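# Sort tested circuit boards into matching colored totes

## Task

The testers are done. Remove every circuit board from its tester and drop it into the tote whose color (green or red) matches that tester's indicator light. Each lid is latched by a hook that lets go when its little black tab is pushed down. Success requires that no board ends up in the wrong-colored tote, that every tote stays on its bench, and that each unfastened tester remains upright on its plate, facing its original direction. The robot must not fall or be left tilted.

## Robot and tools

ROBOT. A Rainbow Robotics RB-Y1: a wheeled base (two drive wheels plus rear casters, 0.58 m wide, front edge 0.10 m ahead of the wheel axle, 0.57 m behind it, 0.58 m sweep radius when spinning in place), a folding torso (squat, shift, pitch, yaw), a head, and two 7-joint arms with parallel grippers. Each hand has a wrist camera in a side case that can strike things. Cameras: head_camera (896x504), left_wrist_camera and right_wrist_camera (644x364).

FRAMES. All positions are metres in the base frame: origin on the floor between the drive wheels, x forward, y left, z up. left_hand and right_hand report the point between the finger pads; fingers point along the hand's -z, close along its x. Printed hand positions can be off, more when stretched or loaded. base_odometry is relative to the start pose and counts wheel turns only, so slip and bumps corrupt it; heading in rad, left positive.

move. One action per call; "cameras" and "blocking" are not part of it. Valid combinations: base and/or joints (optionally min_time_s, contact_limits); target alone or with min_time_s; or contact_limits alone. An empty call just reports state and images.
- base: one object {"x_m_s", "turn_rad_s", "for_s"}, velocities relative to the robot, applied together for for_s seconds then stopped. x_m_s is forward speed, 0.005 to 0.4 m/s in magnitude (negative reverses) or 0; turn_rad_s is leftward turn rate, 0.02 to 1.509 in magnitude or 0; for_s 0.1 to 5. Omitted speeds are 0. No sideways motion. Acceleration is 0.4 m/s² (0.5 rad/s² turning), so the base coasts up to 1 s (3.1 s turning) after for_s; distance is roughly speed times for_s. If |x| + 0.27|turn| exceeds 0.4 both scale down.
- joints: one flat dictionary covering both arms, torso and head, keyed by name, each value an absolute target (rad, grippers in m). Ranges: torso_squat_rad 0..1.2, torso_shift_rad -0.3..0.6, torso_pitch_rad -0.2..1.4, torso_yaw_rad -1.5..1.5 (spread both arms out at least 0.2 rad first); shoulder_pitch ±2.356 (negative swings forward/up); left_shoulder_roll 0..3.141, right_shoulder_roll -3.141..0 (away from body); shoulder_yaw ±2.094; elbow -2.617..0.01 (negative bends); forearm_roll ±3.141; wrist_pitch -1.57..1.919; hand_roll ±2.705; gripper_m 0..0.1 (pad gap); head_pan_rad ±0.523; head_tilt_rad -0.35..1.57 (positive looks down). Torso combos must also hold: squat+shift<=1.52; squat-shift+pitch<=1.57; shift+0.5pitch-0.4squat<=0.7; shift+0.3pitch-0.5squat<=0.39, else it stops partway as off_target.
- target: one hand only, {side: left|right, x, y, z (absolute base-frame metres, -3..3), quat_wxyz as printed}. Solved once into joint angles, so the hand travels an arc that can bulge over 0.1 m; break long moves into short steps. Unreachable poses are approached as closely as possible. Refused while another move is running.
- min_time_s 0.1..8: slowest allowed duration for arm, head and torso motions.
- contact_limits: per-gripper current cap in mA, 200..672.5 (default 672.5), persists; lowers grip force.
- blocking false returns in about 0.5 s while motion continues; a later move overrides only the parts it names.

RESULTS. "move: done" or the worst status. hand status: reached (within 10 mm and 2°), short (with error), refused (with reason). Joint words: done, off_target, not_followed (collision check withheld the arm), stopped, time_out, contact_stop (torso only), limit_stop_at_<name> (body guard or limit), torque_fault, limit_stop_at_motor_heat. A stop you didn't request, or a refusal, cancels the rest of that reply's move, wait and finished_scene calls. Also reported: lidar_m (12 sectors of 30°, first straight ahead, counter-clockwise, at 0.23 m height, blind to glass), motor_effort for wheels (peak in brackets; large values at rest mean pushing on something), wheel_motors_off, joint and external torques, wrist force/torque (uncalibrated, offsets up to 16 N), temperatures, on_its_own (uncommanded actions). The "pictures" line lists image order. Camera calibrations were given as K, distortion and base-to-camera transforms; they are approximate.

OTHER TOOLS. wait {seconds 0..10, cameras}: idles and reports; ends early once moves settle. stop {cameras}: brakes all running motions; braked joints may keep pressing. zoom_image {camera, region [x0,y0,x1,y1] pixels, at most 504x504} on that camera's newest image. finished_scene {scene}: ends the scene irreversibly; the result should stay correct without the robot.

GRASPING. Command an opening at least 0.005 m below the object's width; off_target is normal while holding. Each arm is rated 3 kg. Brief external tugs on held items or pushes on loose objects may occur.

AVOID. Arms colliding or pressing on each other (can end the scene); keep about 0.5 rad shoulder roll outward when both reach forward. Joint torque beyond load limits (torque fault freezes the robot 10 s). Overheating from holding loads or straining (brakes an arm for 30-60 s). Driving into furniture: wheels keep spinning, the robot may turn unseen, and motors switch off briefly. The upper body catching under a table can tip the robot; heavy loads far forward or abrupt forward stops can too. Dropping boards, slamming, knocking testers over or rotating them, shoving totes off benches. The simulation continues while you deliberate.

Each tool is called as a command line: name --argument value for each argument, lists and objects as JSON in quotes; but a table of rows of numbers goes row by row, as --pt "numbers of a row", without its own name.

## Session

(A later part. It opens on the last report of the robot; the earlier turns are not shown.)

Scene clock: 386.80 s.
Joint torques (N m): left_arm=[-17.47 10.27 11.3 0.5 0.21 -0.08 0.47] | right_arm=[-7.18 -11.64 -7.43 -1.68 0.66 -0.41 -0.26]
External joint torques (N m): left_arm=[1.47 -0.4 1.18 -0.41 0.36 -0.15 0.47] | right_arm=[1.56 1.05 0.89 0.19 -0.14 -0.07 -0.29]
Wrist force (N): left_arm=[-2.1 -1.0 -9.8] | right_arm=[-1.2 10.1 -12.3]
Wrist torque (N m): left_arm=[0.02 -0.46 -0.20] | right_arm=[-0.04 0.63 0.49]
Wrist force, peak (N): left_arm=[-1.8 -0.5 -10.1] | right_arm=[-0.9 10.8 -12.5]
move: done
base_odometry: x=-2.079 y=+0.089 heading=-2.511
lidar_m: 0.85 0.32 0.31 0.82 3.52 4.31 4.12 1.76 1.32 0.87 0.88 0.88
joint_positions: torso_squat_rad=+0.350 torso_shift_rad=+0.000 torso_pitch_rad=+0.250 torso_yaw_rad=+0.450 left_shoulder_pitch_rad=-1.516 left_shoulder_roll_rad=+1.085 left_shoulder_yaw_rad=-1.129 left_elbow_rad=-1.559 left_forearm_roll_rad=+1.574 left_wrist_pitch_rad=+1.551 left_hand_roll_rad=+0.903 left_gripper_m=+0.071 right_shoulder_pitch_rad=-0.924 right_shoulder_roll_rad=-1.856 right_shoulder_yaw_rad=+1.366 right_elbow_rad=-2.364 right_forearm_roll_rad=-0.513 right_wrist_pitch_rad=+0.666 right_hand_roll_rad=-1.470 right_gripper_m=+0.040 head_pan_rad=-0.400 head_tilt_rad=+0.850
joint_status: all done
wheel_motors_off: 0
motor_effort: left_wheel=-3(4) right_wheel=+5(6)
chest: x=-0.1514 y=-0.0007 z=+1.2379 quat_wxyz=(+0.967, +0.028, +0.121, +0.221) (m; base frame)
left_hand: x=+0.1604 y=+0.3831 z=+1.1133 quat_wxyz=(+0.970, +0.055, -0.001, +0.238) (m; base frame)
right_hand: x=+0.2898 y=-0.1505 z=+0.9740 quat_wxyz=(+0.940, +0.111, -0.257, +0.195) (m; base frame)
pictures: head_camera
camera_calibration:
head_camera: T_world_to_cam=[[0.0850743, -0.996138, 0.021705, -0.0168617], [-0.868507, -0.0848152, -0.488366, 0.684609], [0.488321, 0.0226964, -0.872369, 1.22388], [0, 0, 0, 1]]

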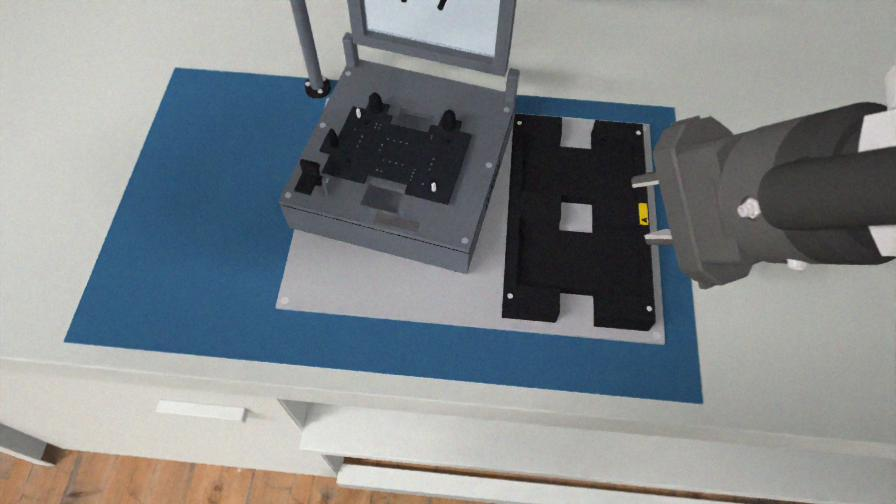

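move --target '{"side":"right","x":0.26,"y":0.05,"z":1.05,"quat_wxyz":[0.9954,0,0,-0.096]}' --min_time_s 3 --cameras '[]'

move --target '{"side":"right","x":0.287,"y":0.085,"z":0.957,"quat_wxyz":[0.9954,0,0,-0.096]}' --min_time_s 2 --cameras '["head_camera","right_wrist_camera"]'

Scene clock: 399.27 s.
Wrist force, peak (N): left_arm=[-1.9 -1.0 -10.2] | right_arm=[2.4 10.8 -13.4]
move: done
joint_status: all done
wheel_motors_off: 0
motor_effort: left_wheel=-1(4) right_wheel=+5(6)
right_hand_status: reached (checked arc, planned for 3.0 s): 1 mm and 0.2 deg off.
pictures: none

Scene clock: 401.60 s.
Joint torques (N m): left_arm=[-17.24 10.34 11.33 0.35 0.09 -0.09 0.35] | right_arm=[-20.26 -3.47 -8.4 -1.11 0.36 -0.3 0.21]
External joint torques (N m): left_arm=[1.7 -0.32 1.21 -0.55 0.23 -0.16 0.35] | right_arm=[3.22 2.21 1.67 0.98 0.15 -0.3 0.21]
Wrist force (N): left_arm=[-1.8 -1.2 -9.7] | right_arm=[2.1 10.6 -13.0]
Wrist torque (N m): left_arm=[0.05 -0.41 -0.19] | right_arm=[-0.04 0.81 0.53]
Wrist force, peak (N): left_arm=[-2.0 -1.1 -10.1] | right_arm=[2.2 10.9 -13.5]
move: done
base_odometry: x=-2.079 y=+0.089 heading=-2.511
lidar_m: 0.85 0.33 0.30 0.82 3.52 4.31 4.13 1.76 1.31 0.87 0.89 0.88
joint_positions: torso_squat_rad=+0.350 torso_shift_rad=+0.000 torso_pitch_rad=+0.250 torso_yaw_rad=+0.450 left_shoulder_pitch_rad=-1.516 left_shoulder_roll_rad=+1.085 left_shoulder_yaw_rad=-1.129 left_elbow_rad=-1.559 left_forearm_roll_rad=+1.574 left_wrist_pitch_rad=+1.551 left_hand_roll_rad=+0.903 left_gripper_m=+0.071 right_shoulder_pitch_rad=-1.400 right_shoulder_roll_rad=-0.756 right_shoulder_yaw_rad=+1.242 right_elbow_rad=-1.424 right_forearm_roll_rad=-1.317 right_wrist_pitch_rad=+1.479 right_hand_roll_rad=-1.647 right_gripper_m=+0.040 head_pan_rad=-0.400 head_tilt_rad=+0.850
joint_status: all done
wheel_motors_off: 0
motor_effort: left_wheel=-2(4) right_wheel=+5(7)
chest: x=-0.1514 y=-0.0007 z=+1.2379 quat_wxyz=(+0.967, +0.028, +0.121, +0.221) (m; base frame)
left_hand: x=+0.1604 y=+0.3831 z=+1.1133 quat_wxyz=(+0.970, +0.055, -0.001, +0.238) (m; base frame)
right_hand: x=+0.2870 y=+0.0848 z=+0.9576 quat_wxyz=(+0.995, +0.001, -0.001, -0.096) (m; base frame)
right_hand_status: reached (checked arc, planned for 2.0 s): 1 mm and 0.2 deg off.
pictures: head_camera, right_wrist_camera
camera_calibration:
head_camera: T_world_to_cam=[[0.0850436, -0.996141, 0.0217056, -0.0168691], [-0.868502, -0.0847883, -0.488379, 0.684621], [0.488335, 0.0226822, -0.872361, 1.22388], [0, 0, 0, 1]]
right_wrist_camera: T_world_to_cam=[[-0.977173, 0.211603, -0.0189103, 0.283035], [0.181153, 0.876428, 0.446158, -0.5203], [0.110982, 0.432548, -0.894754, 0.860019], [0, 0, 0, 1]]

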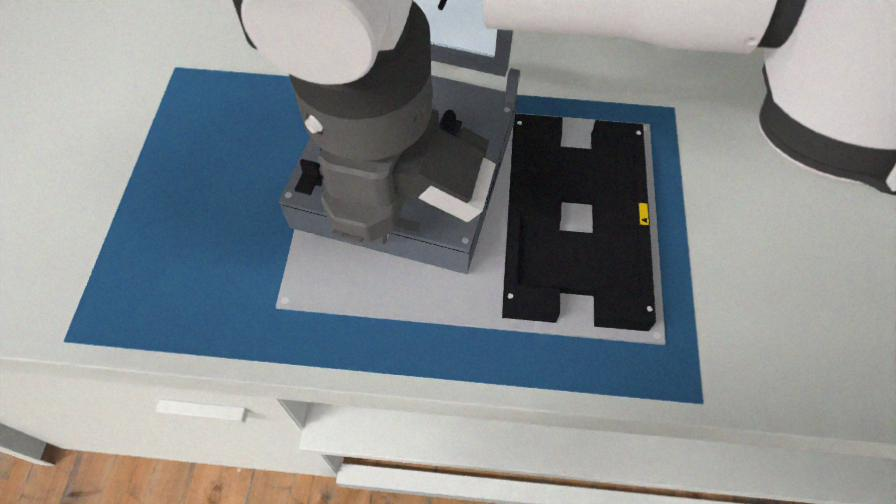

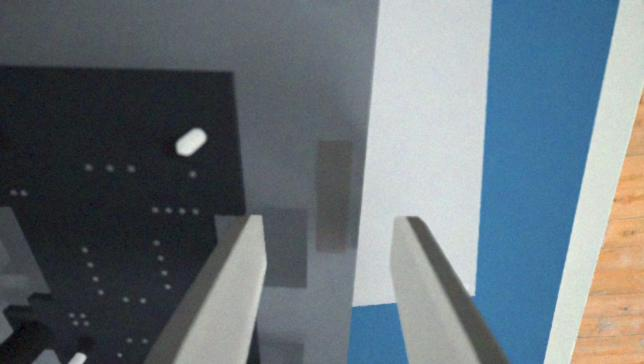

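move --target '{"side":"right","x":0.287,"y":0.086,"z":0.944,"quat_wxyz":[0.9954,0,0,-0.096]}' --min_time_s 3 --cameras '["right_wrist_camera"]'

move --target '{"side":"right","x":0.287,"y":0.086,"z":0.936,"quat_wxyz":[0.9954,0,0,-0.096]}' --min_time_s 2 --cameras '["right_wrist_camera"]'

Scene clock: 412.43 s.
Wrist force, peak (N): left_arm=[-1.8 -1.4 -10.2] | right_arm=[2.3 11.6 -13.1]
move: done
joint_status: all done
wheel_motors_off: 0
motor_effort: left_wheel=-2(4) right_wheel=+4(6)
right_hand_status: reached (checked arc, planned for 3.0 s): 1 mm and 0.1 deg off.
pictures: right_wrist_camera
camera_calibration:
right_wrist_camera: T_world_to_cam=[[-0.977334, 0.210927, -0.0180887, 0.281942], [0.181047, 0.877048, 0.444981, -0.514408], [0.109723, 0.43162, -0.895357, 0.849292], [0, 0, 0, 1]]

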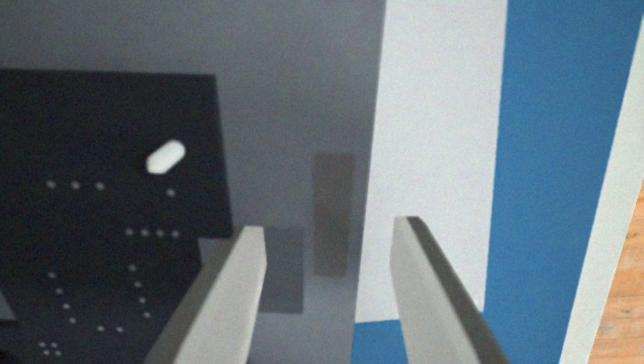

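Scene clock: 414.77 s.
Joint torques (N m): left_arm=[-17.34 10.17 11.34 0.41 0.1 -0.11 0.38] | right_arm=[-17.98 -4 -6.66 -0.59 0.17 0.58 0.29]
External joint torques (N m): left_arm=[1.6 -0.49 1.22 -0.5 0.25 -0.18 0.38] | right_arm=[5.52 1.57 3.17 1.66 -0.04 0.58 0.29]
Wrist force (N): left_arm=[-1.8 -1.0 -9.7] | right_arm=[2.6 14.8 -11.1]
Wrist torque (N m): left_arm=[0.01 -0.43 -0.19] | right_arm=[-0.06 0.81 0.63]
Wrist force, peak (N): left_arm=[-2.0 -1.1 -10.1] | right_arm=[2.2 14.7 -12.5]
move: done
base_odometry: x=-2.079 y=+0.089 heading=-2.511
lidar_m: 0.85 0.33 0.31 0.82 3.52 4.31 4.13 1.74 1.31 0.88 0.89 0.88
joint_positions: torso_squat_rad=+0.350 torso_shift_rad=+0.000 torso_pitch_rad=+0.250 torso_yaw_rad=+0.450 left_shoulder_pitch_rad=-1.516 left_shoulder_roll_rad=+1.085 left_shoulder_yaw_rad=-1.129 left_elbow_rad=-1.559 left_forearm_roll_rad=+1.574 left_wrist_pitch_rad=+1.551 left_hand_roll_rad=+0.903 left_gripper_m=+0.071 right_shoulder_pitch_rad=-1.373 right_shoulder_roll_rad=-0.728 right_shoulder_yaw_rad=+1.260 right_elbow_rad=-1.379 right_forearm_roll_rad=-1.293 right_wrist_pitch_rad=+1.440 right_hand_roll_rad=-1.629 right_gripper_m=+0.040 head_pan_rad=-0.400 head_tilt_rad=+0.850
joint_status: all done
wheel_motors_off: 0
motor_effort: left_wheel=-2(4) right_wheel=+4(6)
chest: x=-0.1515 y=-0.0007 z=+1.2379 quat_wxyz=(+0.967, +0.028, +0.121, +0.221) (m; base frame)
left_hand: x=+0.1604 y=+0.3831 z=+1.1133 quat_wxyz=(+0.970, +0.055, -0.001, +0.238) (m; base frame)
right_hand: x=+0.2872 y=+0.0863 z=+0.9369 quat_wxyz=(+0.995, +0.001, -0.001, -0.096) (m; base frame)
right_hand_status: reached (checked arc, planned for 2.0 s): 1 mm and 0.1 deg off.
pictures: right_wrist_camera
camera_calibration:
right_wrist_camera: T_world_to_cam=[[-0.97737, 0.210775, -0.0179133, 0.281754], [0.180908, 0.876749, 0.445626, -0.511917], [0.109632, 0.432301, -0.89504, 0.841523], [0, 0, 0, 1]]

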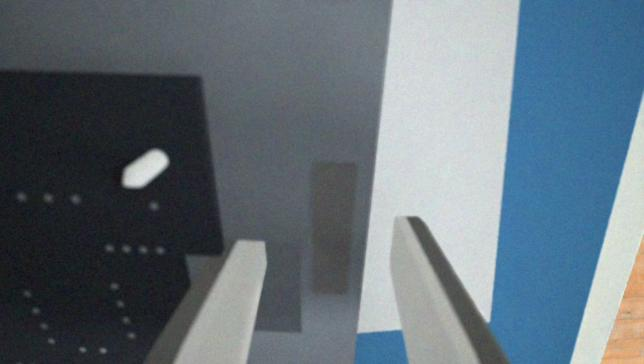

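move --joints '{"right_gripper_m":0.01}' --cameras '["right_wrist_camera"]'

move --target '{"side":"right","x":0.284,"y":0.078,"z":0.936,"quat_wxyz":[0.9988,0,0,-0.048]}' --min_time_s 3 --cameras '["head_camera"]'

move --target '{"side":"right","x":0.2815,"y":0.0715,"z":0.936,"quat_wxyz":[1,0,0,0]}' --min_time_s 3 --cameras '["head_camera","right_wrist_camera"]'

Scene clock: 430.90 s.
Wrist force, peak (N): left_arm=[-2.0 -1.0 -10.1] | right_arm=[-2.9 17.4 -14.5]
move: off_target
joint_status: right_gripper_m off_target (ended at +0.016, target +0.010)
wheel_motors_off: 0
motor_effort: left_wheel=-2(3) right_wheel=+4(6)
pictures: right_wrist_camera
camera_calibration:
right_wrist_camera: T_world_to_cam=[[-0.977545, 0.210032, -0.0171194, 0.280522], [0.180576, 0.876775, 0.445711, -0.512011], [0.108623, 0.432611, -0.895013, 0.841601], [0, 0, 0, 1]]

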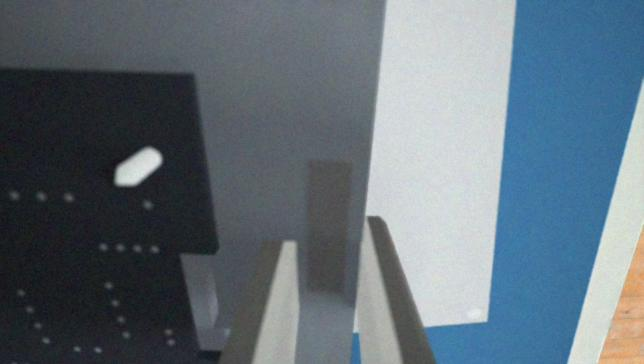

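Scene clock: 434.23 s.
Wrist force, peak (N): left_arm=[-2.0 -1.0 -10.1] | right_arm=[-1.9 26.9 -12.3]
move: done
joint_status: all done
wheel_motors_off: 0
motor_effort: left_wheel=-2(3) right_wheel=+5(6)
right_hand_status: reached (checked arc, planned for 3.0 s): 2 mm and 0.2 deg off.
pictures: head_camera
camera_calibration:
head_camera: T_world_to_cam=[[0.0851376, -0.996132, 0.0217468, -0.0168467], [-0.868447, -0.0848883, -0.488461, 0.684694], [0.488418, 0.0227005, -0.872314, 1.22386], [0, 0, 0, 1]]

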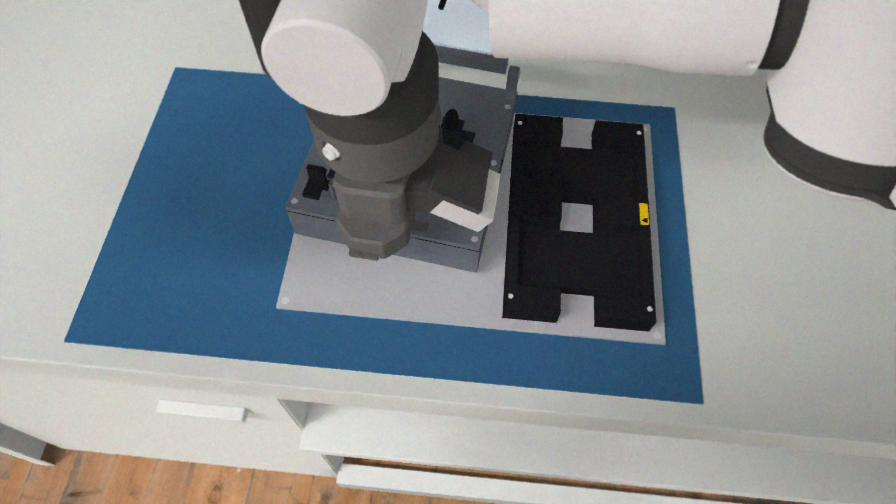

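Scene clock: 437.57 s.
Joint torques (N m): left_arm=[-17.17 10.4 11.23 0.4 0.2 -0.08 0.52] | right_arm=[-15.63 -6.03 -4.55 -4.44 -1.14 2.38 2.31]
External joint torques (N m): left_arm=[1.77 -0.26 1.11 -0.51 0.34 -0.16 0.52] | right_arm=[7.28 -0.24 5.52 -2.26 -1.36 2.38 2.31]
Wrist force (N): left_arm=[-1.8 -1.2 -9.6] | right_arm=[8.8 19.6 -10.9]
Wrist torque (N m): left_arm=[0.02 -0.43 -0.19] | right_arm=[0.28 1.00 -1.26]
Wrist force, peak (N): left_arm=[-2.1 -1.0 -10.1] | right_arm=[6.2 25.2 -12.0]
move: done
base_odometry: x=-2.079 y=+0.089 heading=-2.511
lidar_m: 0.85 0.33 0.31 0.81 3.53 4.31 4.12 1.75 1.31 0.88 0.89 0.87
joint_positions: torso_squat_rad=+0.350 torso_shift_rad=+0.000 torso_pitch_rad=+0.250 torso_yaw_rad=+0.450 left_shoulder_pitch_rad=-1.516 left_shoulder_roll_rad=+1.085 left_shoulder_yaw_rad=-1.129 left_elbow_rad=-1.559 left_forearm_roll_rad=+1.574 left_wrist_pitch_rad=+1.551 left_hand_roll_rad=+0.903 left_gripper_m=+0.071 right_shoulder_pitch_rad=-1.361 right_shoulder_roll_rad=-0.783 right_shoulder_yaw_rad=+1.274 right_elbow_rad=-1.461 right_forearm_roll_rad=-1.296 right_wrist_pitch_rad=+1.432 right_hand_roll_rad=-1.472 right_gripper_m=+0.017 head_pan_rad=-0.400 head_tilt_rad=+0.850
joint_status: all done
wheel_motors_off: 0
motor_effort: left_wheel=-2(3) right_wheel=+5(6)
chest: x=-0.1515 y=-0.0006 z=+1.2379 quat_wxyz=(+0.967, +0.028, +0.121, +0.221) (m; base frame)
left_hand: x=+0.1604 y=+0.3832 z=+1.1133 quat_wxyz=(+0.970, +0.055, -0.001, +0.238) (m; base frame)
right_hand: x=+0.2821 y=+0.0724 z=+0.9369 quat_wxyz=(+1.000, +0.000, -0.001, -0.002) (m; base frame)
right_hand_status: reached (checked arc, planned for 3.0 s): 1 mm and 0.3 deg off.
pictures: head_camera, right_wrist_camera
camera_calibration:
head_camera: T_world_to_cam=[[0.0850773, -0.996137, 0.0217531, -0.016867], [-0.868457, -0.084839, -0.488452, 0.684689], [0.488411, 0.0226645, -0.87232, 1.22386], [0, 0, 0, 1]]
right_wrist_camera: T_world_to_cam=[[-0.999511, 0.0243506, -0.0196091, 0.301018], [0.0131151, 0.895912, 0.444039, -0.45134], [0.0283806, 0.443565, -0.895793, 0.870816], [0, 0, 0, 1]]

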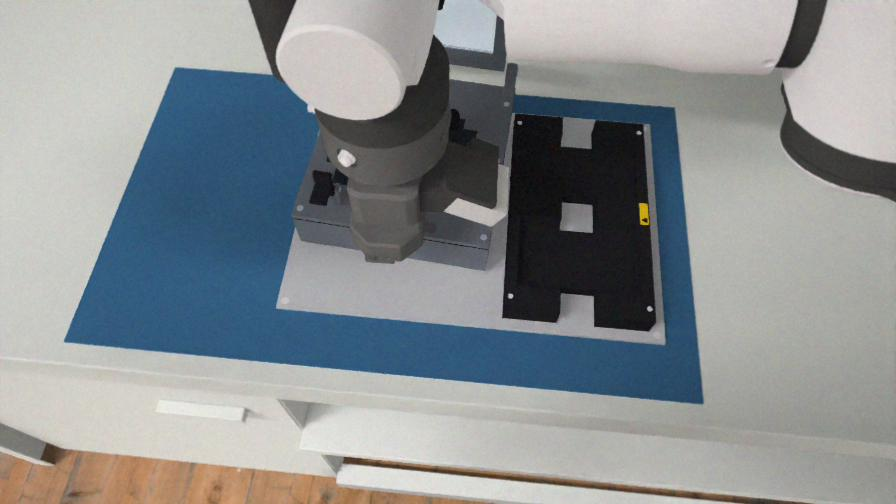

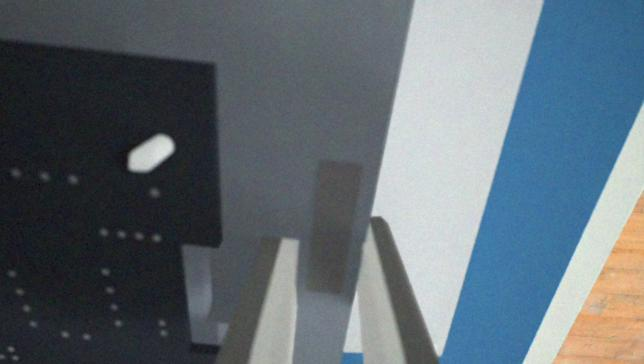

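move --target '{"side":"right","x":0.2815,"y":0.0725,"z":0.936,"quat_wxyz":[0.998,0,0,0.061]}' --min_time_s 3 --cameras '["head_camera"]'

Scene clock: 448.47 s.
Joint torques (N m): left_arm=[-17.29 10.09 11.22 0.37 0.14 -0.09 0.46] | right_arm=[-19.56 -3.44 -5.04 -4.26 -0.09 -0.16 2.97]
External joint torques (N m): left_arm=[1.65 -0.57 1.09 -0.53 0.28 -0.16 0.46] | right_arm=[3.36 2.34 5.05 -2.14 -0.32 -0.15 2.97]
Wrist force (N): left_arm=[-1.7 -1.0 -9.8] | right_arm=[4.0 10.1 -5.0]
Wrist torque (N m): left_arm=[0.03 -0.41 -0.21] | right_arm=[0.26 1.10 -1.90]
Wrist force, peak (N): left_arm=[-2.0 -1.0 -10.2] | right_arm=[9.1 19.8 -12.8]
move: done
base_odometry: x=-2.079 y=+0.089 heading=-2.511
lidar_m: 0.84 0.33 0.31 0.81 3.53 4.31 4.13 1.75 1.32 0.87 0.90 0.88
joint_positions: torso_squat_rad=+0.350 torso_shift_rad=+0.000 torso_pitch_rad=+0.250 torso_yaw_rad=+0.450 left_shoulder_pitch_rad=-1.516 left_shoulder_roll_rad=+1.085 left_shoulder_yaw_rad=-1.129 left_elbow_rad=-1.559 left_forearm_roll_rad=+1.574 left_wrist_pitch_rad=+1.551 left_hand_roll_rad=+0.903 left_gripper_m=+0.071 right_shoulder_pitch_rad=-1.367 right_shoulder_roll_rad=-0.785 right_shoulder_yaw_rad=+1.284 right_elbow_rad=-1.465 right_forearm_roll_rad=-1.298 right_wrist_pitch_rad=+1.424 right_hand_roll_rad=-1.359 right_gripper_m=+0.019 head_pan_rad=-0.400 head_tilt_rad=+0.850
joint_status: all done
wheel_motors_off: 0
motor_effort: left_wheel=-2(3) right_wheel=+4(6)
chest: x=-0.1515 y=-0.0007 z=+1.2379 quat_wxyz=(+0.967, +0.028, +0.121, +0.221) (m; base frame)
left_hand: x=+0.1604 y=+0.3831 z=+1.1134 quat_wxyz=(+0.970, +0.055, -0.001, +0.238) (m; base frame)
right_hand: x=+0.2821 y=+0.0726 z=+0.9367 quat_wxyz=(+0.998, +0.000, -0.003, +0.057) (m; base frame)
right_hand_status: reached (checked arc, planned for 3.0 s): 1 mm and 0.6 deg off.
pictures: head_camera
camera_calibration:
head_camera: T_world_to_cam=[[0.08497, -0.996148, 0.0216755, -0.0168598], [-0.868415, -0.0847051, -0.48855, 0.684772], [0.488504, 0.0226888, -0.872267, 1.22384], [0, 0, 0, 1]]

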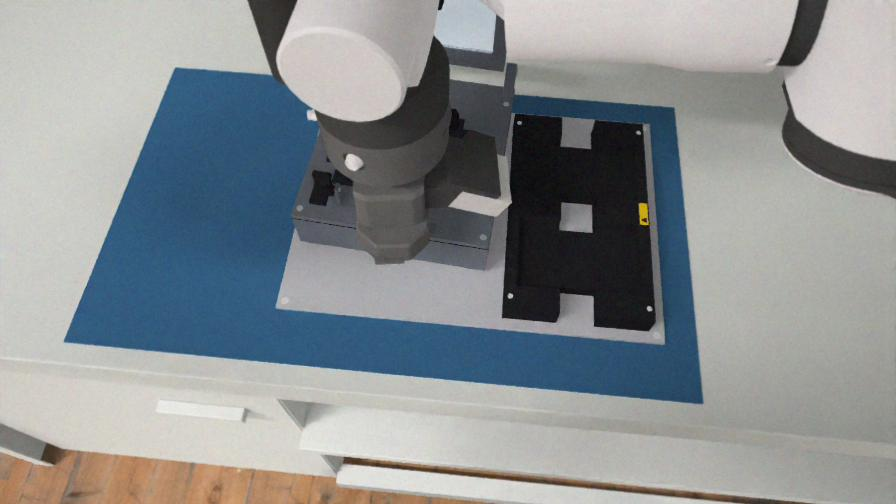

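move --target '{"side":"right","x":0.2815,"y":0.0725,"z":0.936,"quat_wxyz":[1,0,0,0]}' --min_time_s 2 --cameras '[]'

move --joints '{"right_gripper_m":0.035}' --cameras '[]'

move --target '{"side":"right","x":0.2815,"y":0.0725,"z":0.985,"quat_wxyz":[1,0,0,0]}' --min_time_s 2 --cameras '[]'

move --target '{"side":"right","x":0.25,"y":-0.06,"z":1.06,"quat_wxyz":[0.9659,0,0,-0.2588]}' --min_time_s 2.5 --cameras '[]'

move --joints '{"right_gripper_m":0.0}' --cameras '["head_camera"]'

zoom_image --camera "head_camera" --region '[250, 30, 650, 330]'

Scene clock: 481.43 s.
Wrist force, peak (N): left_arm=[-1.8 -1.1 -10.2] | right_arm=[3.0 12.0 -7.6]
move: done
joint_status: all done
wheel_motors_off: 0
motor_effort: left_wheel=-1(3) right_wheel=+5(6)
right_hand_status: reached (checked arc, planned for 2.0 s): 1 mm and 0.2 deg off.
pictures: none

Scene clock: 482.10 s.
Wrist force, peak (N): left_arm=[-1.9 -1.2 -10.1] | right_arm=[2.3 10.8 -13.2]
move: done
joint_status: all done
wheel_motors_off: 0
motor_effort: left_wheel=-1(3) right_wheel=+4(7)
pictures: none

Scene clock: 484.43 s.
Wrist force, peak (N): left_arm=[-2.0 -1.2 -10.1] | right_arm=[2.1 10.9 -13.4]
move: done
joint_status: all done
wheel_motors_off: 0
motor_effort: left_wheel=-2(3) right_wheel=+4(6)
right_hand_status: reached (checked arc, planned for 2.0 s): 0 mm and 0.0 deg off.
pictures: none

Scene clock: 487.27 s.
Wrist force, peak (N): left_arm=[-1.8 -1.1 -10.1] | right_arm=[2.4 10.7 -13.6]
move: done
joint_status: all done
wheel_motors_off: 0
motor_effort: left_wheel=-1(3) right_wheel=+4(6)
right_hand_status: reached (checked arc, planned for 2.5 s): 0 mm and 0.1 deg off.
pictures: none

Scene clock: 488.13 s.
Joint torques (N m): left_arm=[-17.25 10.15 11.49 0.36 0.12 -0.09 0.4] | right_arm=[-13.94 -7.79 -10.98 -0.46 -0.27 0.18 -0.16]
External joint torques (N m): left_arm=[1.68 -0.51 1.37 -0.54 0.27 -0.16 0.4] | right_arm=[2.73 -0.33 -0.65 -0.33 -0.45 0.17 -0.16]
Wrist force (N): left_arm=[-2.0 -1.1 -9.7] | right_arm=[2.1 10.6 -13.2]
Wrist torque (N m): left_arm=[0.02 -0.46 -0.21] | right_arm=[-0.04 0.81 0.54]
Wrist force, peak (N): left_arm=[-2.0 -1.2 -10.1] | right_arm=[2.0 10.7 -13.5]
move: done
base_odometry: x=-2.079 y=+0.089 heading=-2.511
lidar_m: 0.84 0.33 0.31 0.82 3.52 4.30 4.12 1.75 1.31 0.87 0.89 0.88
joint_positions: torso_squat_rad=+0.350 torso_shift_rad=+0.000 torso_pitch_rad=+0.250 torso_yaw_rad=+0.450 left_shoulder_pitch_rad=-1.516 left_shoulder_roll_rad=+1.085 left_shoulder_yaw_rad=-1.129 left_elbow_rad=-1.559 left_forearm_roll_rad=+1.574 left_wrist_pitch_rad=+1.551 left_hand_roll_rad=+0.903 left_gripper_m=+0.071 right_shoulder_pitch_rad=-1.384 right_shoulder_roll_rad=-1.354 right_shoulder_yaw_rad=+1.089 right_elbow_rad=-2.091 right_forearm_roll_rad=-1.560 right_wrist_pitch_rad=+1.588 right_hand_roll_rad=-2.072 right_gripper_m=+0.000 head_pan_rad=-0.400 head_tilt_rad=+0.850
joint_status: all done
wheel_motors_off: 0
motor_effort: left_wheel=-3(3) right_wheel=+3(6)
chest: x=-0.1515 y=-0.0007 z=+1.2379 quat_wxyz=(+0.967, +0.028, +0.121, +0.221) (m; base frame)
left_hand: x=+0.1604 y=+0.3831 z=+1.1134 quat_wxyz=(+0.970, +0.055, -0.001, +0.238) (m; base frame)
right_hand: x=+0.2500 y=-0.0598 z=+1.0602 quat_wxyz=(+0.966, -0.001, +0.000, -0.258) (m; base frame)
pictures: head_camera
camera_calibration:
head_camera: T_world_to_cam=[[0.0849704, -0.996148, 0.0216742, -0.0168592], [-0.868416, -0.0847048, -0.488548, 0.684769], [0.488502, 0.0226899, -0.872268, 1.22384], [0, 0, 0, 1]]

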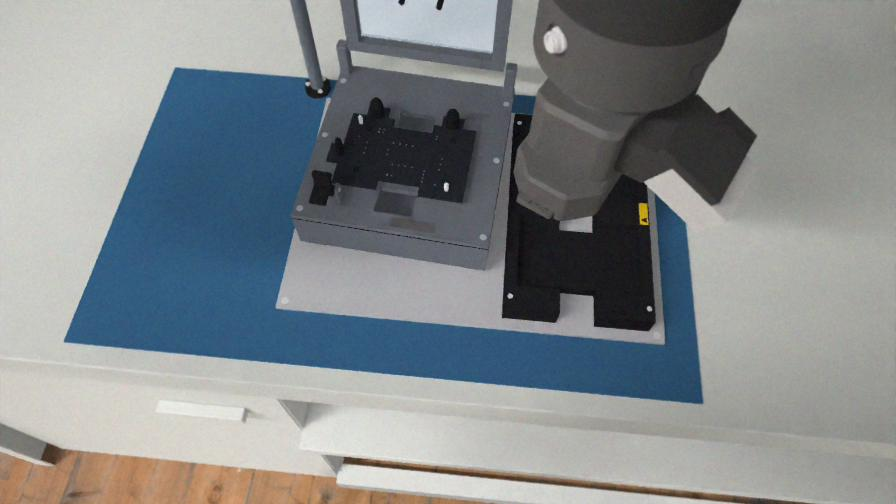

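Scaled by 1.260 from the camera's 896x504 image, which has a finer 1280x720 frame.

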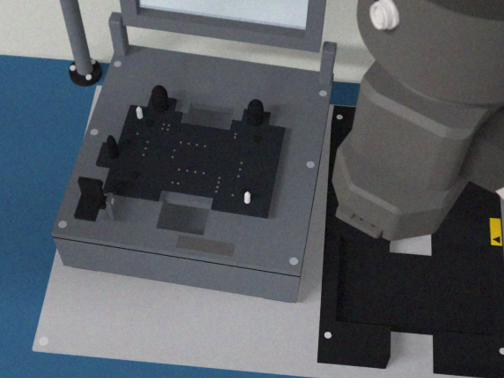

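move

Scene clock: 529.43 s.
Joint torques (N m): left_arm=[-17.1 10.08 11.31 0.39 0.13 -0.05 0.48] | right_arm=[-13.53 -8.17 -10.98 -0.48 -0.23 0.22 -0.19]
External joint torques (N m): left_arm=[1.83 -0.59 1.19 -0.52 0.28 -0.12 0.48] | right_arm=[3.14 -0.71 -0.65 -0.35 -0.42 0.22 -0.19]
Motor temperatures (°C): left_arm=[30 31 30 32 37 34 40] | right_arm=[35 34 29 31 45 35 36]
Wrist force (N): left_arm=[-1.7 -1.0 -9.8] | right_arm=[2.4 10.8 -13.5]
Wrist torque (N m): left_arm=[0.01 -0.41 -0.20] | right_arm=[-0.06 0.85 0.55]
Wrist force, peak (N): left_arm=[-2.1 -1.1 -10.1] | right_arm=[2.4 10.8 -13.5]
base_odometry: x=-2.079 y=+0.089 heading=-2.511
lidar_m: 0.85 0.33 0.31 0.83 3.53 4.30 4.13 1.75 1.32 0.87 0.89 0.88
base_status: not commanded
joint_positions: torso_squat_rad=+0.350 torso_shift_rad=+0.000 torso_pitch_rad=+0.250 torso_yaw_rad=+0.450 left_shoulder_pitch_rad=-1.516 left_shoulder_roll_rad=+1.085 left_shoulder_yaw_rad=-1.129 left_elbow_rad=-1.559 left_forearm_roll_rad=+1.574 left_wrist_pitch_rad=+1.551 left_hand_roll_rad=+0.903 left_gripper_m=+0.071 right_shoulder_pitch_rad=-1.384 right_shoulder_roll_rad=-1.354 right_shoulder_yaw_rad=+1.089 right_elbow_rad=-2.091 right_forearm_roll_rad=-1.560 right_wrist_pitch_rad=+1.588 right_hand_roll_rad=-2.072 right_gripper_m=+0.000 head_pan_rad=-0.400 head_tilt_rad=+0.850
joint_status: all done
wheel_motors_off: 0
motor_effort: left_wheel=-3(3) right_wheel=+4(6)
chest: x=-0.1515 y=-0.0007 z=+1.2379 quat_wxyz=(+0.967, +0.028, +0.121, +0.221) (m; base frame)
left_hand: x=+0.1604 y=+0.3831 z=+1.1134 quat_wxyz=(+0.970, +0.055, -0.001, +0.238) (m; base frame)
right_hand: x=+0.2500 y=-0.0598 z=+1.0602 quat_wxyz=(+0.966, -0.001, +0.000, -0.258) (m; base frame)
pictures: head_camera, left_wrist_camera, right_wrist_camera
camera_calibration:
head_camera: T_world_to_cam=[[0.0849702, -0.996148, 0.0216742, -0.0168593], [-0.868416, -0.0847047, -0.488548, 0.684769], [0.488502, 0.0226898, -0.872268, 1.22384], [0, 0, 0, 1]] pos_world=[-0.00175123, 0.0134402, 1.40242]
left_wrist_camera: T_world_to_cam=[[0.879578, 0.475414, 0.0180089, -0.344576], [0.431014, -0.812316, 0.392898, -0.161151], [0.201418, -0.337822, -0.919406, 1.18981], [0, 0, 0, 1]] pos_world=[0.132891, 0.434856, 1.16344]
right_wrist_camera: T_world_to_cam=[[-0.855946, 0.51676, -0.0177421, 0.266185], [0.456546, 0.771427, 0.443244, -0.504735], [0.242738, 0.371293, -0.896225, 0.983393], [0, 0, 0, 1]] pos_world=[0.219569, -0.113315, 1.10979]

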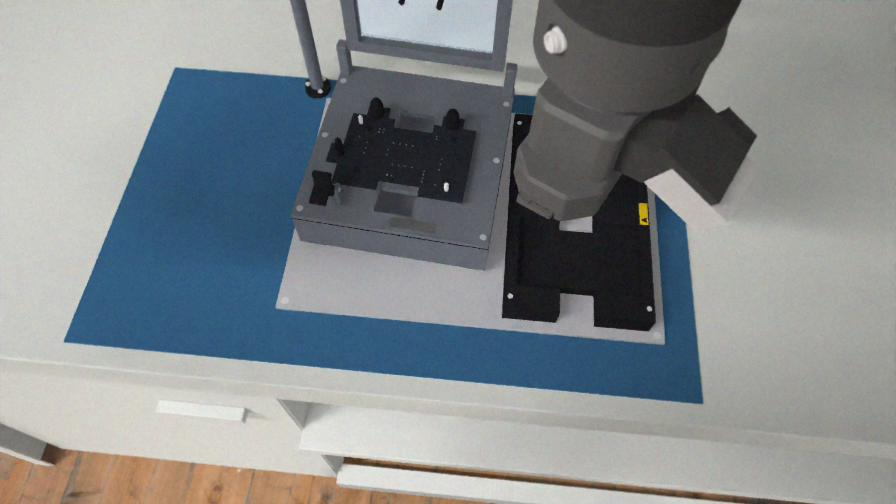

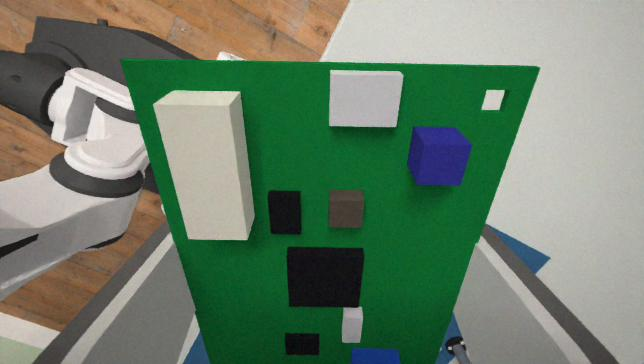

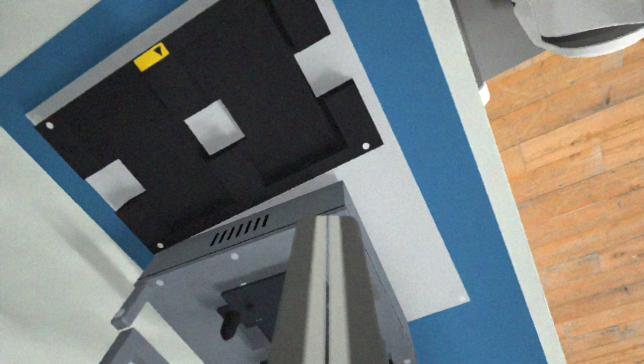

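move --target '{"side":"right","x":0.405,"y":-0.075,"z":1.04,"quat_wxyz":[0.9659,0,0,-0.2588]}' --min_time_s 2 --cameras '[]'

move --target '{"side":"right","x":0.405,"y":-0.07,"z":0.96,"quat_wxyz":[0.9659,0,0,-0.2588]}' --min_time_s 2

Scene clock: 545.63 s.
Wrist force, peak (N): left_arm=[-1.9 -0.9 -10.4] | right_arm=[2.2 11.0 -13.7]
move: done
joint_status: all done
wheel_motors_off: 0
motor_effort: left_wheel=-2(3) right_wheel=+4(6)
right_hand_status: reached (checked arc, planned for 2.0 s): 1 mm and 0.3 deg off.
pictures: none

Scene clock: 547.97 s.
Joint torques (N m): left_arm=[-17.33 10.11 11.39 0.5 0.16 -0.07 0.42] | right_arm=[-19.22 -7.07 -7.57 0.04 0.37 -0.43 0.36]
External joint torques (N m): left_arm=[1.61 -0.56 1.26 -0.41 0.31 -0.14 0.42] | right_arm=[3.35 2.85 1.84 1.1 0.15 -0.44 0.36]
Wrist force (N): left_arm=[-1.8 -1.0 -9.9] | right_arm=[2.4 10.9 -13.3]
Wrist torque (N m): left_arm=[0.01 -0.41 -0.20] | right_arm=[-0.08 0.86 0.54]
Wrist force, peak (N): left_arm=[-1.9 -1.1 -10.1] | right_arm=[2.2 11.2 -13.5]
move: done
base_odometry: x=-2.079 y=+0.089 heading=-2.511
lidar_m: 0.85 0.33 0.31 0.82 3.52 4.30 4.13 1.76 1.32 0.87 0.90 0.89
joint_positions: torso_squat_rad=+0.350 torso_shift_rad=+0.000 torso_pitch_rad=+0.250 torso_yaw_rad=+0.450 left_shoulder_pitch_rad=-1.516 left_shoulder_roll_rad=+1.085 left_shoulder_yaw_rad=-1.129 left_elbow_rad=-1.559 left_forearm_roll_rad=+1.574 left_wrist_pitch_rad=+1.551 left_hand_roll_rad=+0.903 left_gripper_m=+0.071 right_shoulder_pitch_rad=-1.314 right_shoulder_roll_rad=-1.068 right_shoulder_yaw_rad=+1.166 right_elbow_rad=-1.209 right_forearm_roll_rad=-1.423 right_wrist_pitch_rad=+1.412 right_hand_roll_rad=-1.444 right_gripper_m=+0.000 head_pan_rad=-0.400 head_tilt_rad=+0.850
joint_status: all done
wheel_motors_off: 0
motor_effort: left_wheel=-1(4) right_wheel=+4(6)
chest: x=-0.1515 y=-0.0007 z=+1.2379 quat_wxyz=(+0.967, +0.028, +0.121, +0.221) (m; base frame)
left_hand: x=+0.1604 y=+0.3831 z=+1.1134 quat_wxyz=(+0.970, +0.055, -0.001, +0.238) (m; base frame)
right_hand: x=+0.4053 y=-0.0700 z=+0.9605 quat_wxyz=(+0.966, +0.000, +0.000, -0.259) (m; base frame)
right_hand_status: reached (checked arc, planned for 2.0 s): 1 mm and 0.1 deg off.
pictures: head_camera, left_wrist_camera, right_wrist_camera
camera_calibration:
head_camera: T_world_to_cam=[[0.0849723, -0.996148, 0.02167, -0.0168586], [-0.868416, -0.0847045, -0.488548, 0.684769], [0.488502, 0.0226945, -0.872268, 1.22384], [0, 0, 0, 1]]
left_wrist_camera: T_world_to_cam=[[0.879577, 0.475415, 0.018015, -0.344582], [0.431013, -0.812316, 0.3929, -0.161158], [0.201424, -0.337821, -0.919405, 1.18981], [0, 0, 0, 1]]
right_wrist_camera: T_world_to_cam=[[-0.855396, 0.517675, -0.0176095, 0.402257], [0.456912, 0.770134, 0.445113, -0.525611], [0.243985, 0.372702, -0.895301, 0.858854], [0, 0, 0, 1]]

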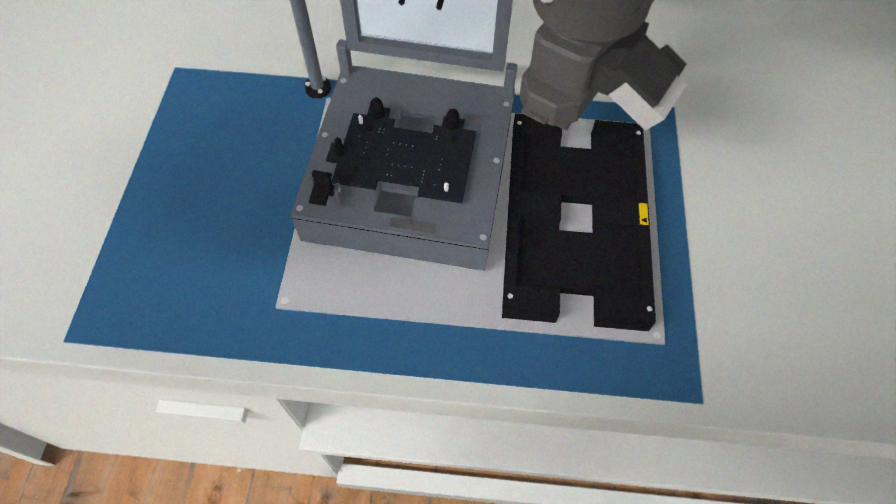

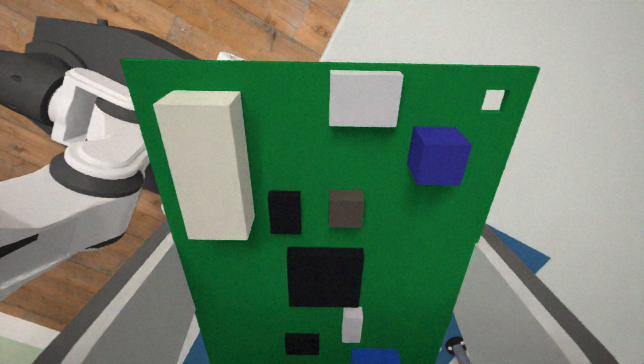

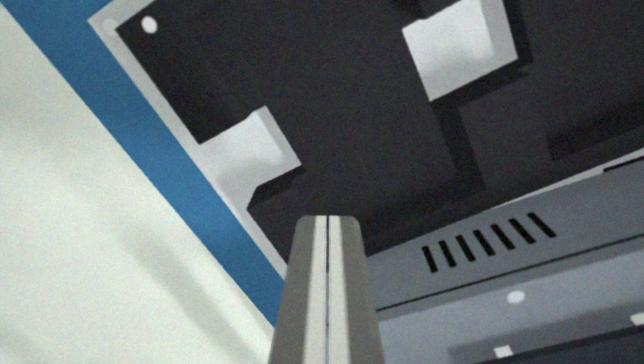

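move --target '{"side":"right","x":0.405,"y":-0.065,"z":0.936,"quat_wxyz":[0.9659,0,0,-0.2588]}' --min_time_s 2 --cameras '[]'

move --target '{"side":"right","x":0.405,"y":-0.04,"z":0.936,"quat_wxyz":[0.9659,0,0,-0.2588]}' --min_time_s 3

Scene clock: 554.50 s.
Wrist force, peak (N): left_arm=[-1.8 -1.0 -10.2] | right_arm=[2.1 11.1 -13.5]
move: done
joint_status: all done
wheel_motors_off: 0
motor_effort: left_wheel=-2(3) right_wheel=+4(6)
right_hand_status: reached (checked arc, planned for 2.0 s): 3 mm and 0.4 deg off.
pictures: none

Scene clock: 557.83 s.
Joint torques (N m): left_arm=[-17.22 10.26 11.46 0.47 0.22 -0.14 0.5] | right_arm=[-14.14 6.3 -0.66 -1.68 0.6 -0.16 -0.42]
External joint torques (N m): left_arm=[1.73 -0.39 1.34 -0.45 0.37 -0.21 0.5] | right_arm=[9.61 15.57 8.01 -0.41 0.38 -0.15 -0.42]
Wrist force (N): left_arm=[-2.0 -0.9 -9.9] | right_arm=[-4.3 -8.3 -18.0]
Wrist torque (N m): left_arm=[0.01 -0.47 -0.19] | right_arm=[1.83 0.15 0.54]
Wrist force, peak (N): left_arm=[-1.7 -1.3 -10.1] | right_arm=[-4.4 -8.5 -19.4]
move: done
base_odometry: x=-2.079 y=+0.089 heading=-2.511
lidar_m: 0.85 0.34 0.31 0.82 3.52 4.29 4.12 1.75 1.31 0.87 0.89 0.88
joint_positions: torso_squat_rad=+0.350 torso_shift_rad=-0.001 torso_pitch_rad=+0.248 torso_yaw_rad=+0.450 left_shoulder_pitch_rad=-1.516 left_shoulder_roll_rad=+1.085 left_shoulder_yaw_rad=-1.129 left_elbow_rad=-1.559 left_forearm_roll_rad=+1.574 left_wrist_pitch_rad=+1.551 left_hand_roll_rad=+0.903 left_gripper_m=+0.071 right_shoulder_pitch_rad=-1.322 right_shoulder_roll_rad=-0.945 right_shoulder_yaw_rad=+1.185 right_elbow_rad=-1.080 right_forearm_roll_rad=-1.391 right_wrist_pitch_rad=+1.377 right_hand_roll_rad=-1.439 right_gripper_m=+0.000 head_pan_rad=-0.400 head_tilt_rad=+0.850
joint_status: all done
wheel_motors_off: 0
motor_effort: left_wheel=-2(4) right_wheel=+8(8)
chest: x=-0.1523 y=-0.0011 z=+1.2379 quat_wxyz=(+0.967, +0.028, +0.121, +0.221) (m; base frame)
left_hand: x=+0.1599 y=+0.3826 z=+1.1141 quat_wxyz=(+0.970, +0.055, -0.002, +0.237) (m; base frame)
right_hand: x=+0.4067 y=-0.0412 z=+0.9384 quat_wxyz=(+0.965, +0.002, -0.002, -0.261) (m; base frame)
right_hand_status: reached (checked arc, planned for 3.0 s): 3 mm and 0.4 deg off.
pictures: head_camera, left_wrist_camera, right_wrist_camera
camera_calibration:
head_camera: T_world_to_cam=[[0.0845071, -0.996193, 0.0213897, -0.0168635], [-0.867773, -0.0841297, -0.489787, 0.68572], [0.489722, 0.0228291, -0.87158, 1.22363], [0, 0, 0, 1]]
left_wrist_camera: T_world_to_cam=[[0.879759, 0.475023, 0.0194296, -0.345447], [0.430111, -0.812661, 0.393177, -0.161609], [0.202558, -0.337544, -0.919258, 1.18991], [0, 0, 0, 1]]
right_wrist_camera: T_world_to_cam=[[-0.853556, 0.520627, -0.0197399, 0.38955], [0.457951, 0.767789, 0.448087, -0.541853], [0.248442, 0.373427, -0.893772, 0.824773], [0, 0, 0, 1]]

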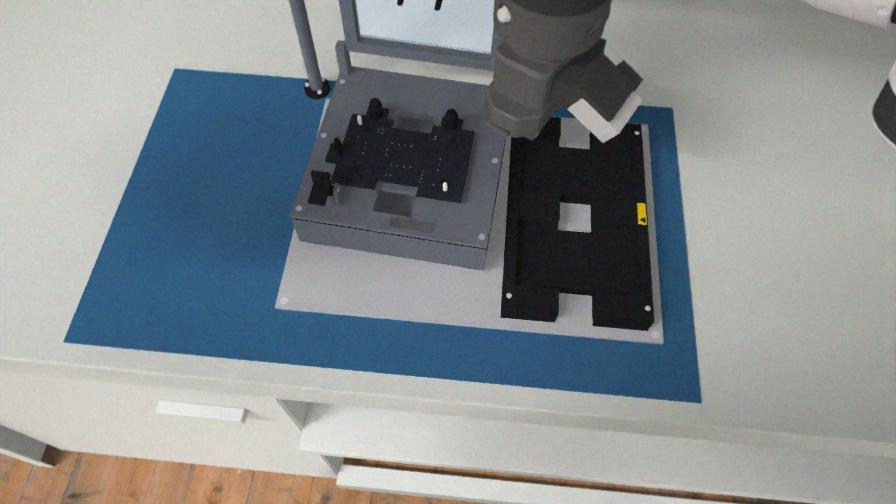

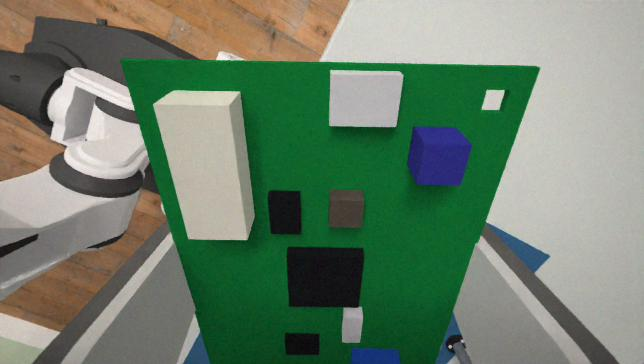

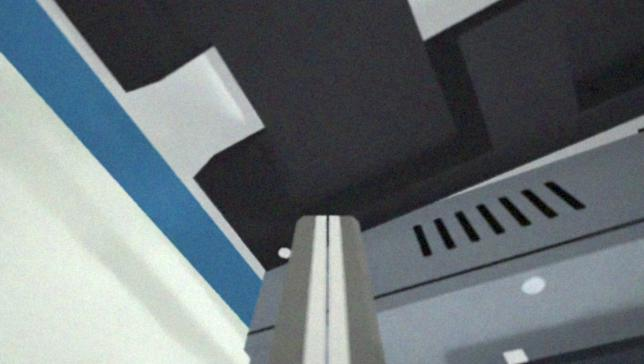

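move --target '{"side":"right","x":0.405,"y":-0.03,"z":0.936,"quat_wxyz":[0.9659,0,0,-0.2588]}' --min_time_s 3

Scene clock: 566.03 s.
Joint torques (N m): left_arm=[-17.15 10.07 11.31 0.33 0.13 -0.05 0.41] | right_arm=[-12.55 17.62 0.06 -5.62 -0.71 -2.21 -0.01]
External joint torques (N m): left_arm=[1.8 -0.58 1.18 -0.6 0.28 -0.12 0.41] | right_arm=[11.56 26.65 8.55 -4.32 -0.94 -2.2 -0.01]
Wrist force (N): left_arm=[-2.2 -0.9 -10.0] | right_arm=[-4.8 -23.9 -11.4]
Wrist torque (N m): left_arm=[0.01 -0.47 -0.19] | right_arm=[3.89 0.02 0.23]
Wrist force, peak (N): left_arm=[-1.8 -0.9 -10.3] | right_arm=[-1.3 -29.4 -9.1]
move: done
base_odometry: x=-2.079 y=+0.089 heading=-2.511
lidar_m: 0.85 0.32 0.31 0.82 3.53 4.31 4.13 1.75 1.32 0.87 0.89 0.88
joint_positions: torso_squat_rad=+0.350 torso_shift_rad=-0.001 torso_pitch_rad=+0.248 torso_yaw_rad=+0.449 left_shoulder_pitch_rad=-1.516 left_shoulder_roll_rad=+1.085 left_shoulder_yaw_rad=-1.129 left_elbow_rad=-1.559 left_forearm_roll_rad=+1.574 left_wrist_pitch_rad=+1.551 left_hand_roll_rad=+0.903 left_gripper_m=+0.071 right_shoulder_pitch_rad=-1.335 right_shoulder_roll_rad=-0.915 right_shoulder_yaw_rad=+1.188 right_elbow_rad=-1.048 right_forearm_roll_rad=-1.386 right_wrist_pitch_rad=+1.381 right_hand_roll_rad=-1.442 right_gripper_m=+0.000 head_pan_rad=-0.400 head_tilt_rad=+0.850
joint_status: all done
wheel_motors_off: 0
motor_effort: left_wheel=-9(10) right_wheel=+12(14)
chest: x=-0.1526 y=-0.0014 z=+1.2380 quat_wxyz=(+0.967, +0.028, +0.120, +0.221) (m; base frame)
left_hand: x=+0.1599 y=+0.3822 z=+1.1144 quat_wxyz=(+0.970, +0.055, -0.002, +0.237) (m; base frame)
right_hand: x=+0.4075 y=-0.0330 z=+0.9391 quat_wxyz=(+0.965, +0.002, -0.003, -0.262) (m; base frame)
right_hand_status: reached (checked arc, planned for 3.0 s): 5 mm and 0.6 deg off.
pictures: head_camera, left_wrist_camera, right_wrist_camera
camera_calibration:
head_camera: T_world_to_cam=[[0.0840345, -0.99624, 0.021085, -0.0168489], [-0.867545, -0.0835557, -0.49029, 0.686103], [0.490208, 0.0229091, -0.871304, 1.22354], [0, 0, 0, 1]]
left_wrist_camera: T_world_to_cam=[[0.879967, 0.47461, 0.0200774, -0.345804], [0.42952, -0.812997, 0.393126, -0.161775], [0.202904, -0.337314, -0.919265, 1.18995], [0, 0, 0, 1]]
right_wrist_camera: T_world_to_cam=[[-0.851848, 0.523325, -0.0220624, 0.387593], [0.45944, 0.766759, 0.448325, -0.549746], [0.251536, 0.371768, -0.893598, 0.820649], [0, 0, 0, 1]]

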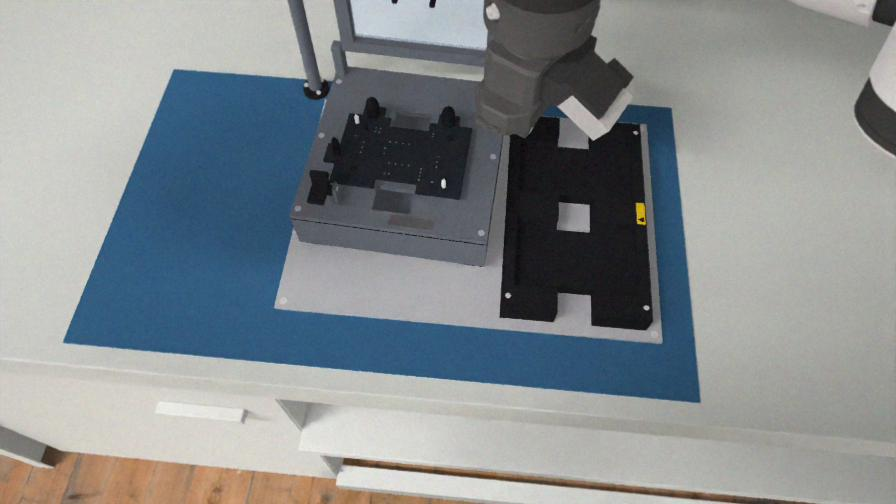

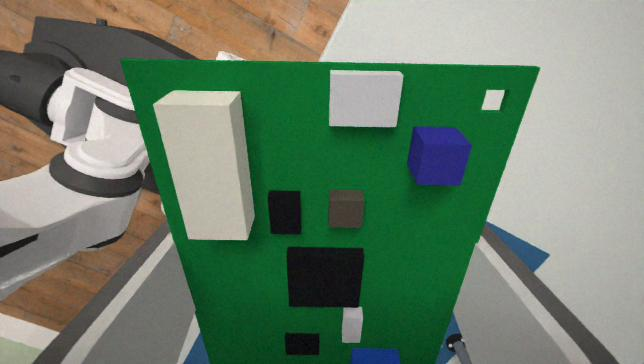

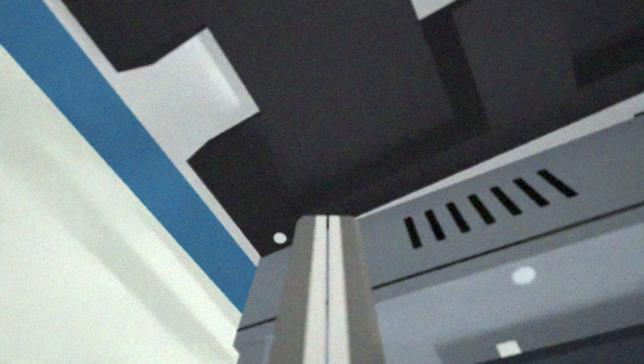

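move --target '{"side":"right","x":0.405,"y":-0.018,"z":0.936,"quat_wxyz":[0.9659,0,0,-0.2588]}' --min_time_s 3

Scene clock: 572.73 s.
Joint torques (N m): left_arm=[-17.18 10.21 11.36 0.53 0.16 -0.05 0.37] | right_arm=[-11.29 37.4 -1.53 -11.48 -4.18 -9 -0.67]
External joint torques (N m): left_arm=[1.76 -0.44 1.24 -0.4 0.31 -0.11 0.37] | right_arm=[13.26 46.15 6.7 -10.16 -4.42 -8.99 -0.67]
Wrist force (N): left_arm=[-1.9 -1.0 -9.7] | right_arm=[5.2 -37.5 -1.4]
Wrist torque (N m): left_arm=[0.02 -0.44 -0.19] | right_arm=[-0.03 0.31 0.85]
Wrist force, peak (N): left_arm=[-2.1 -1.1 -10.1] | right_arm=[5.5 -37.7 -2.1]
move: done
base_odometry: x=-2.079 y=+0.089 heading=-2.512
lidar_m: 0.85 0.34 0.31 0.82 3.52 4.30 4.13 1.75 1.32 0.87 0.89 0.88
joint_positions: torso_squat_rad=+0.350 torso_shift_rad=-0.001 torso_pitch_rad=+0.247 torso_yaw_rad=+0.448 left_shoulder_pitch_rad=-1.516 left_shoulder_roll_rad=+1.085 left_shoulder_yaw_rad=-1.129 left_elbow_rad=-1.559 left_forearm_roll_rad=+1.574 left_wrist_pitch_rad=+1.551 left_hand_roll_rad=+0.903 left_gripper_m=+0.071 right_shoulder_pitch_rad=-1.352 right_shoulder_roll_rad=-0.878 right_shoulder_yaw_rad=+1.191 right_elbow_rad=-1.005 right_forearm_roll_rad=-1.380 right_wrist_pitch_rad=+1.386 right_hand_roll_rad=-1.443 right_gripper_m=+0.000 head_pan_rad=-0.400 head_tilt_rad=+0.850
joint_status: all done
wheel_motors_off: 0
motor_effort: left_wheel=-14(16) right_wheel=+22(23)
chest: x=-0.1533 y=-0.0019 z=+1.2380 quat_wxyz=(+0.968, +0.029, +0.120, +0.221) (m; base frame)
left_hand: x=+0.1596 y=+0.3815 z=+1.1150 quat_wxyz=(+0.970, +0.056, -0.003, +0.237) (m; base frame)
right_hand: x=+0.4088 y=-0.0246 z=+0.9403 quat_wxyz=(+0.964, +0.000, -0.005, -0.265) (m; base frame)
right_hand_status: reached (checked arc, planned for 3.0 s): 9 mm and 0.9 deg off.
pictures: head_camera, left_wrist_camera, right_wrist_camera
camera_calibration:
head_camera: T_world_to_cam=[[0.0832488, -0.996314, 0.0206904, -0.0169165], [-0.867008, -0.0826492, -0.491392, 0.686945], [0.49129, 0.022969, -0.870693, 1.22335], [0, 0, 0, 1]]
left_wrist_camera: T_world_to_cam=[[0.880304, 0.473927, 0.0213908, -0.346543], [0.428418, -0.813521, 0.393246, -0.162224], [0.203772, -0.337012, -0.919184, 1.19001], [0, 0, 0, 1]]
right_wrist_camera: T_world_to_cam=[[-0.848922, 0.527852, -0.0265444, 0.387455], [0.462144, 0.76574, 0.447286, -0.557496], [0.256427, 0.367444, -0.893997, 0.816536], [0, 0, 0, 1]]

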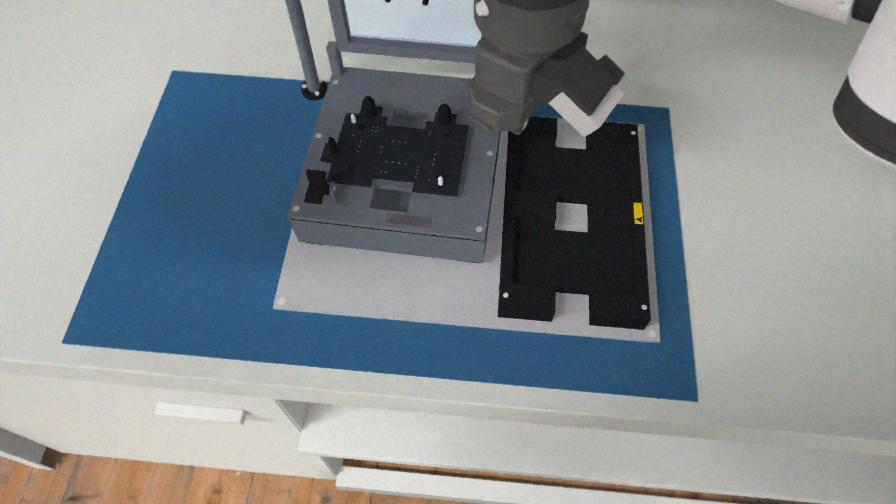

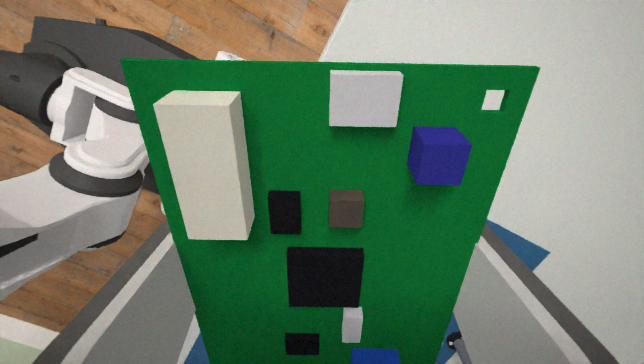

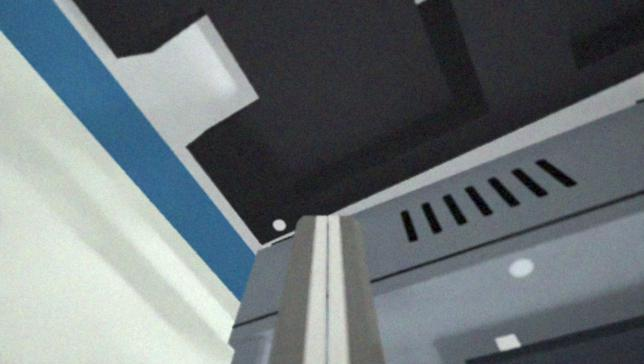

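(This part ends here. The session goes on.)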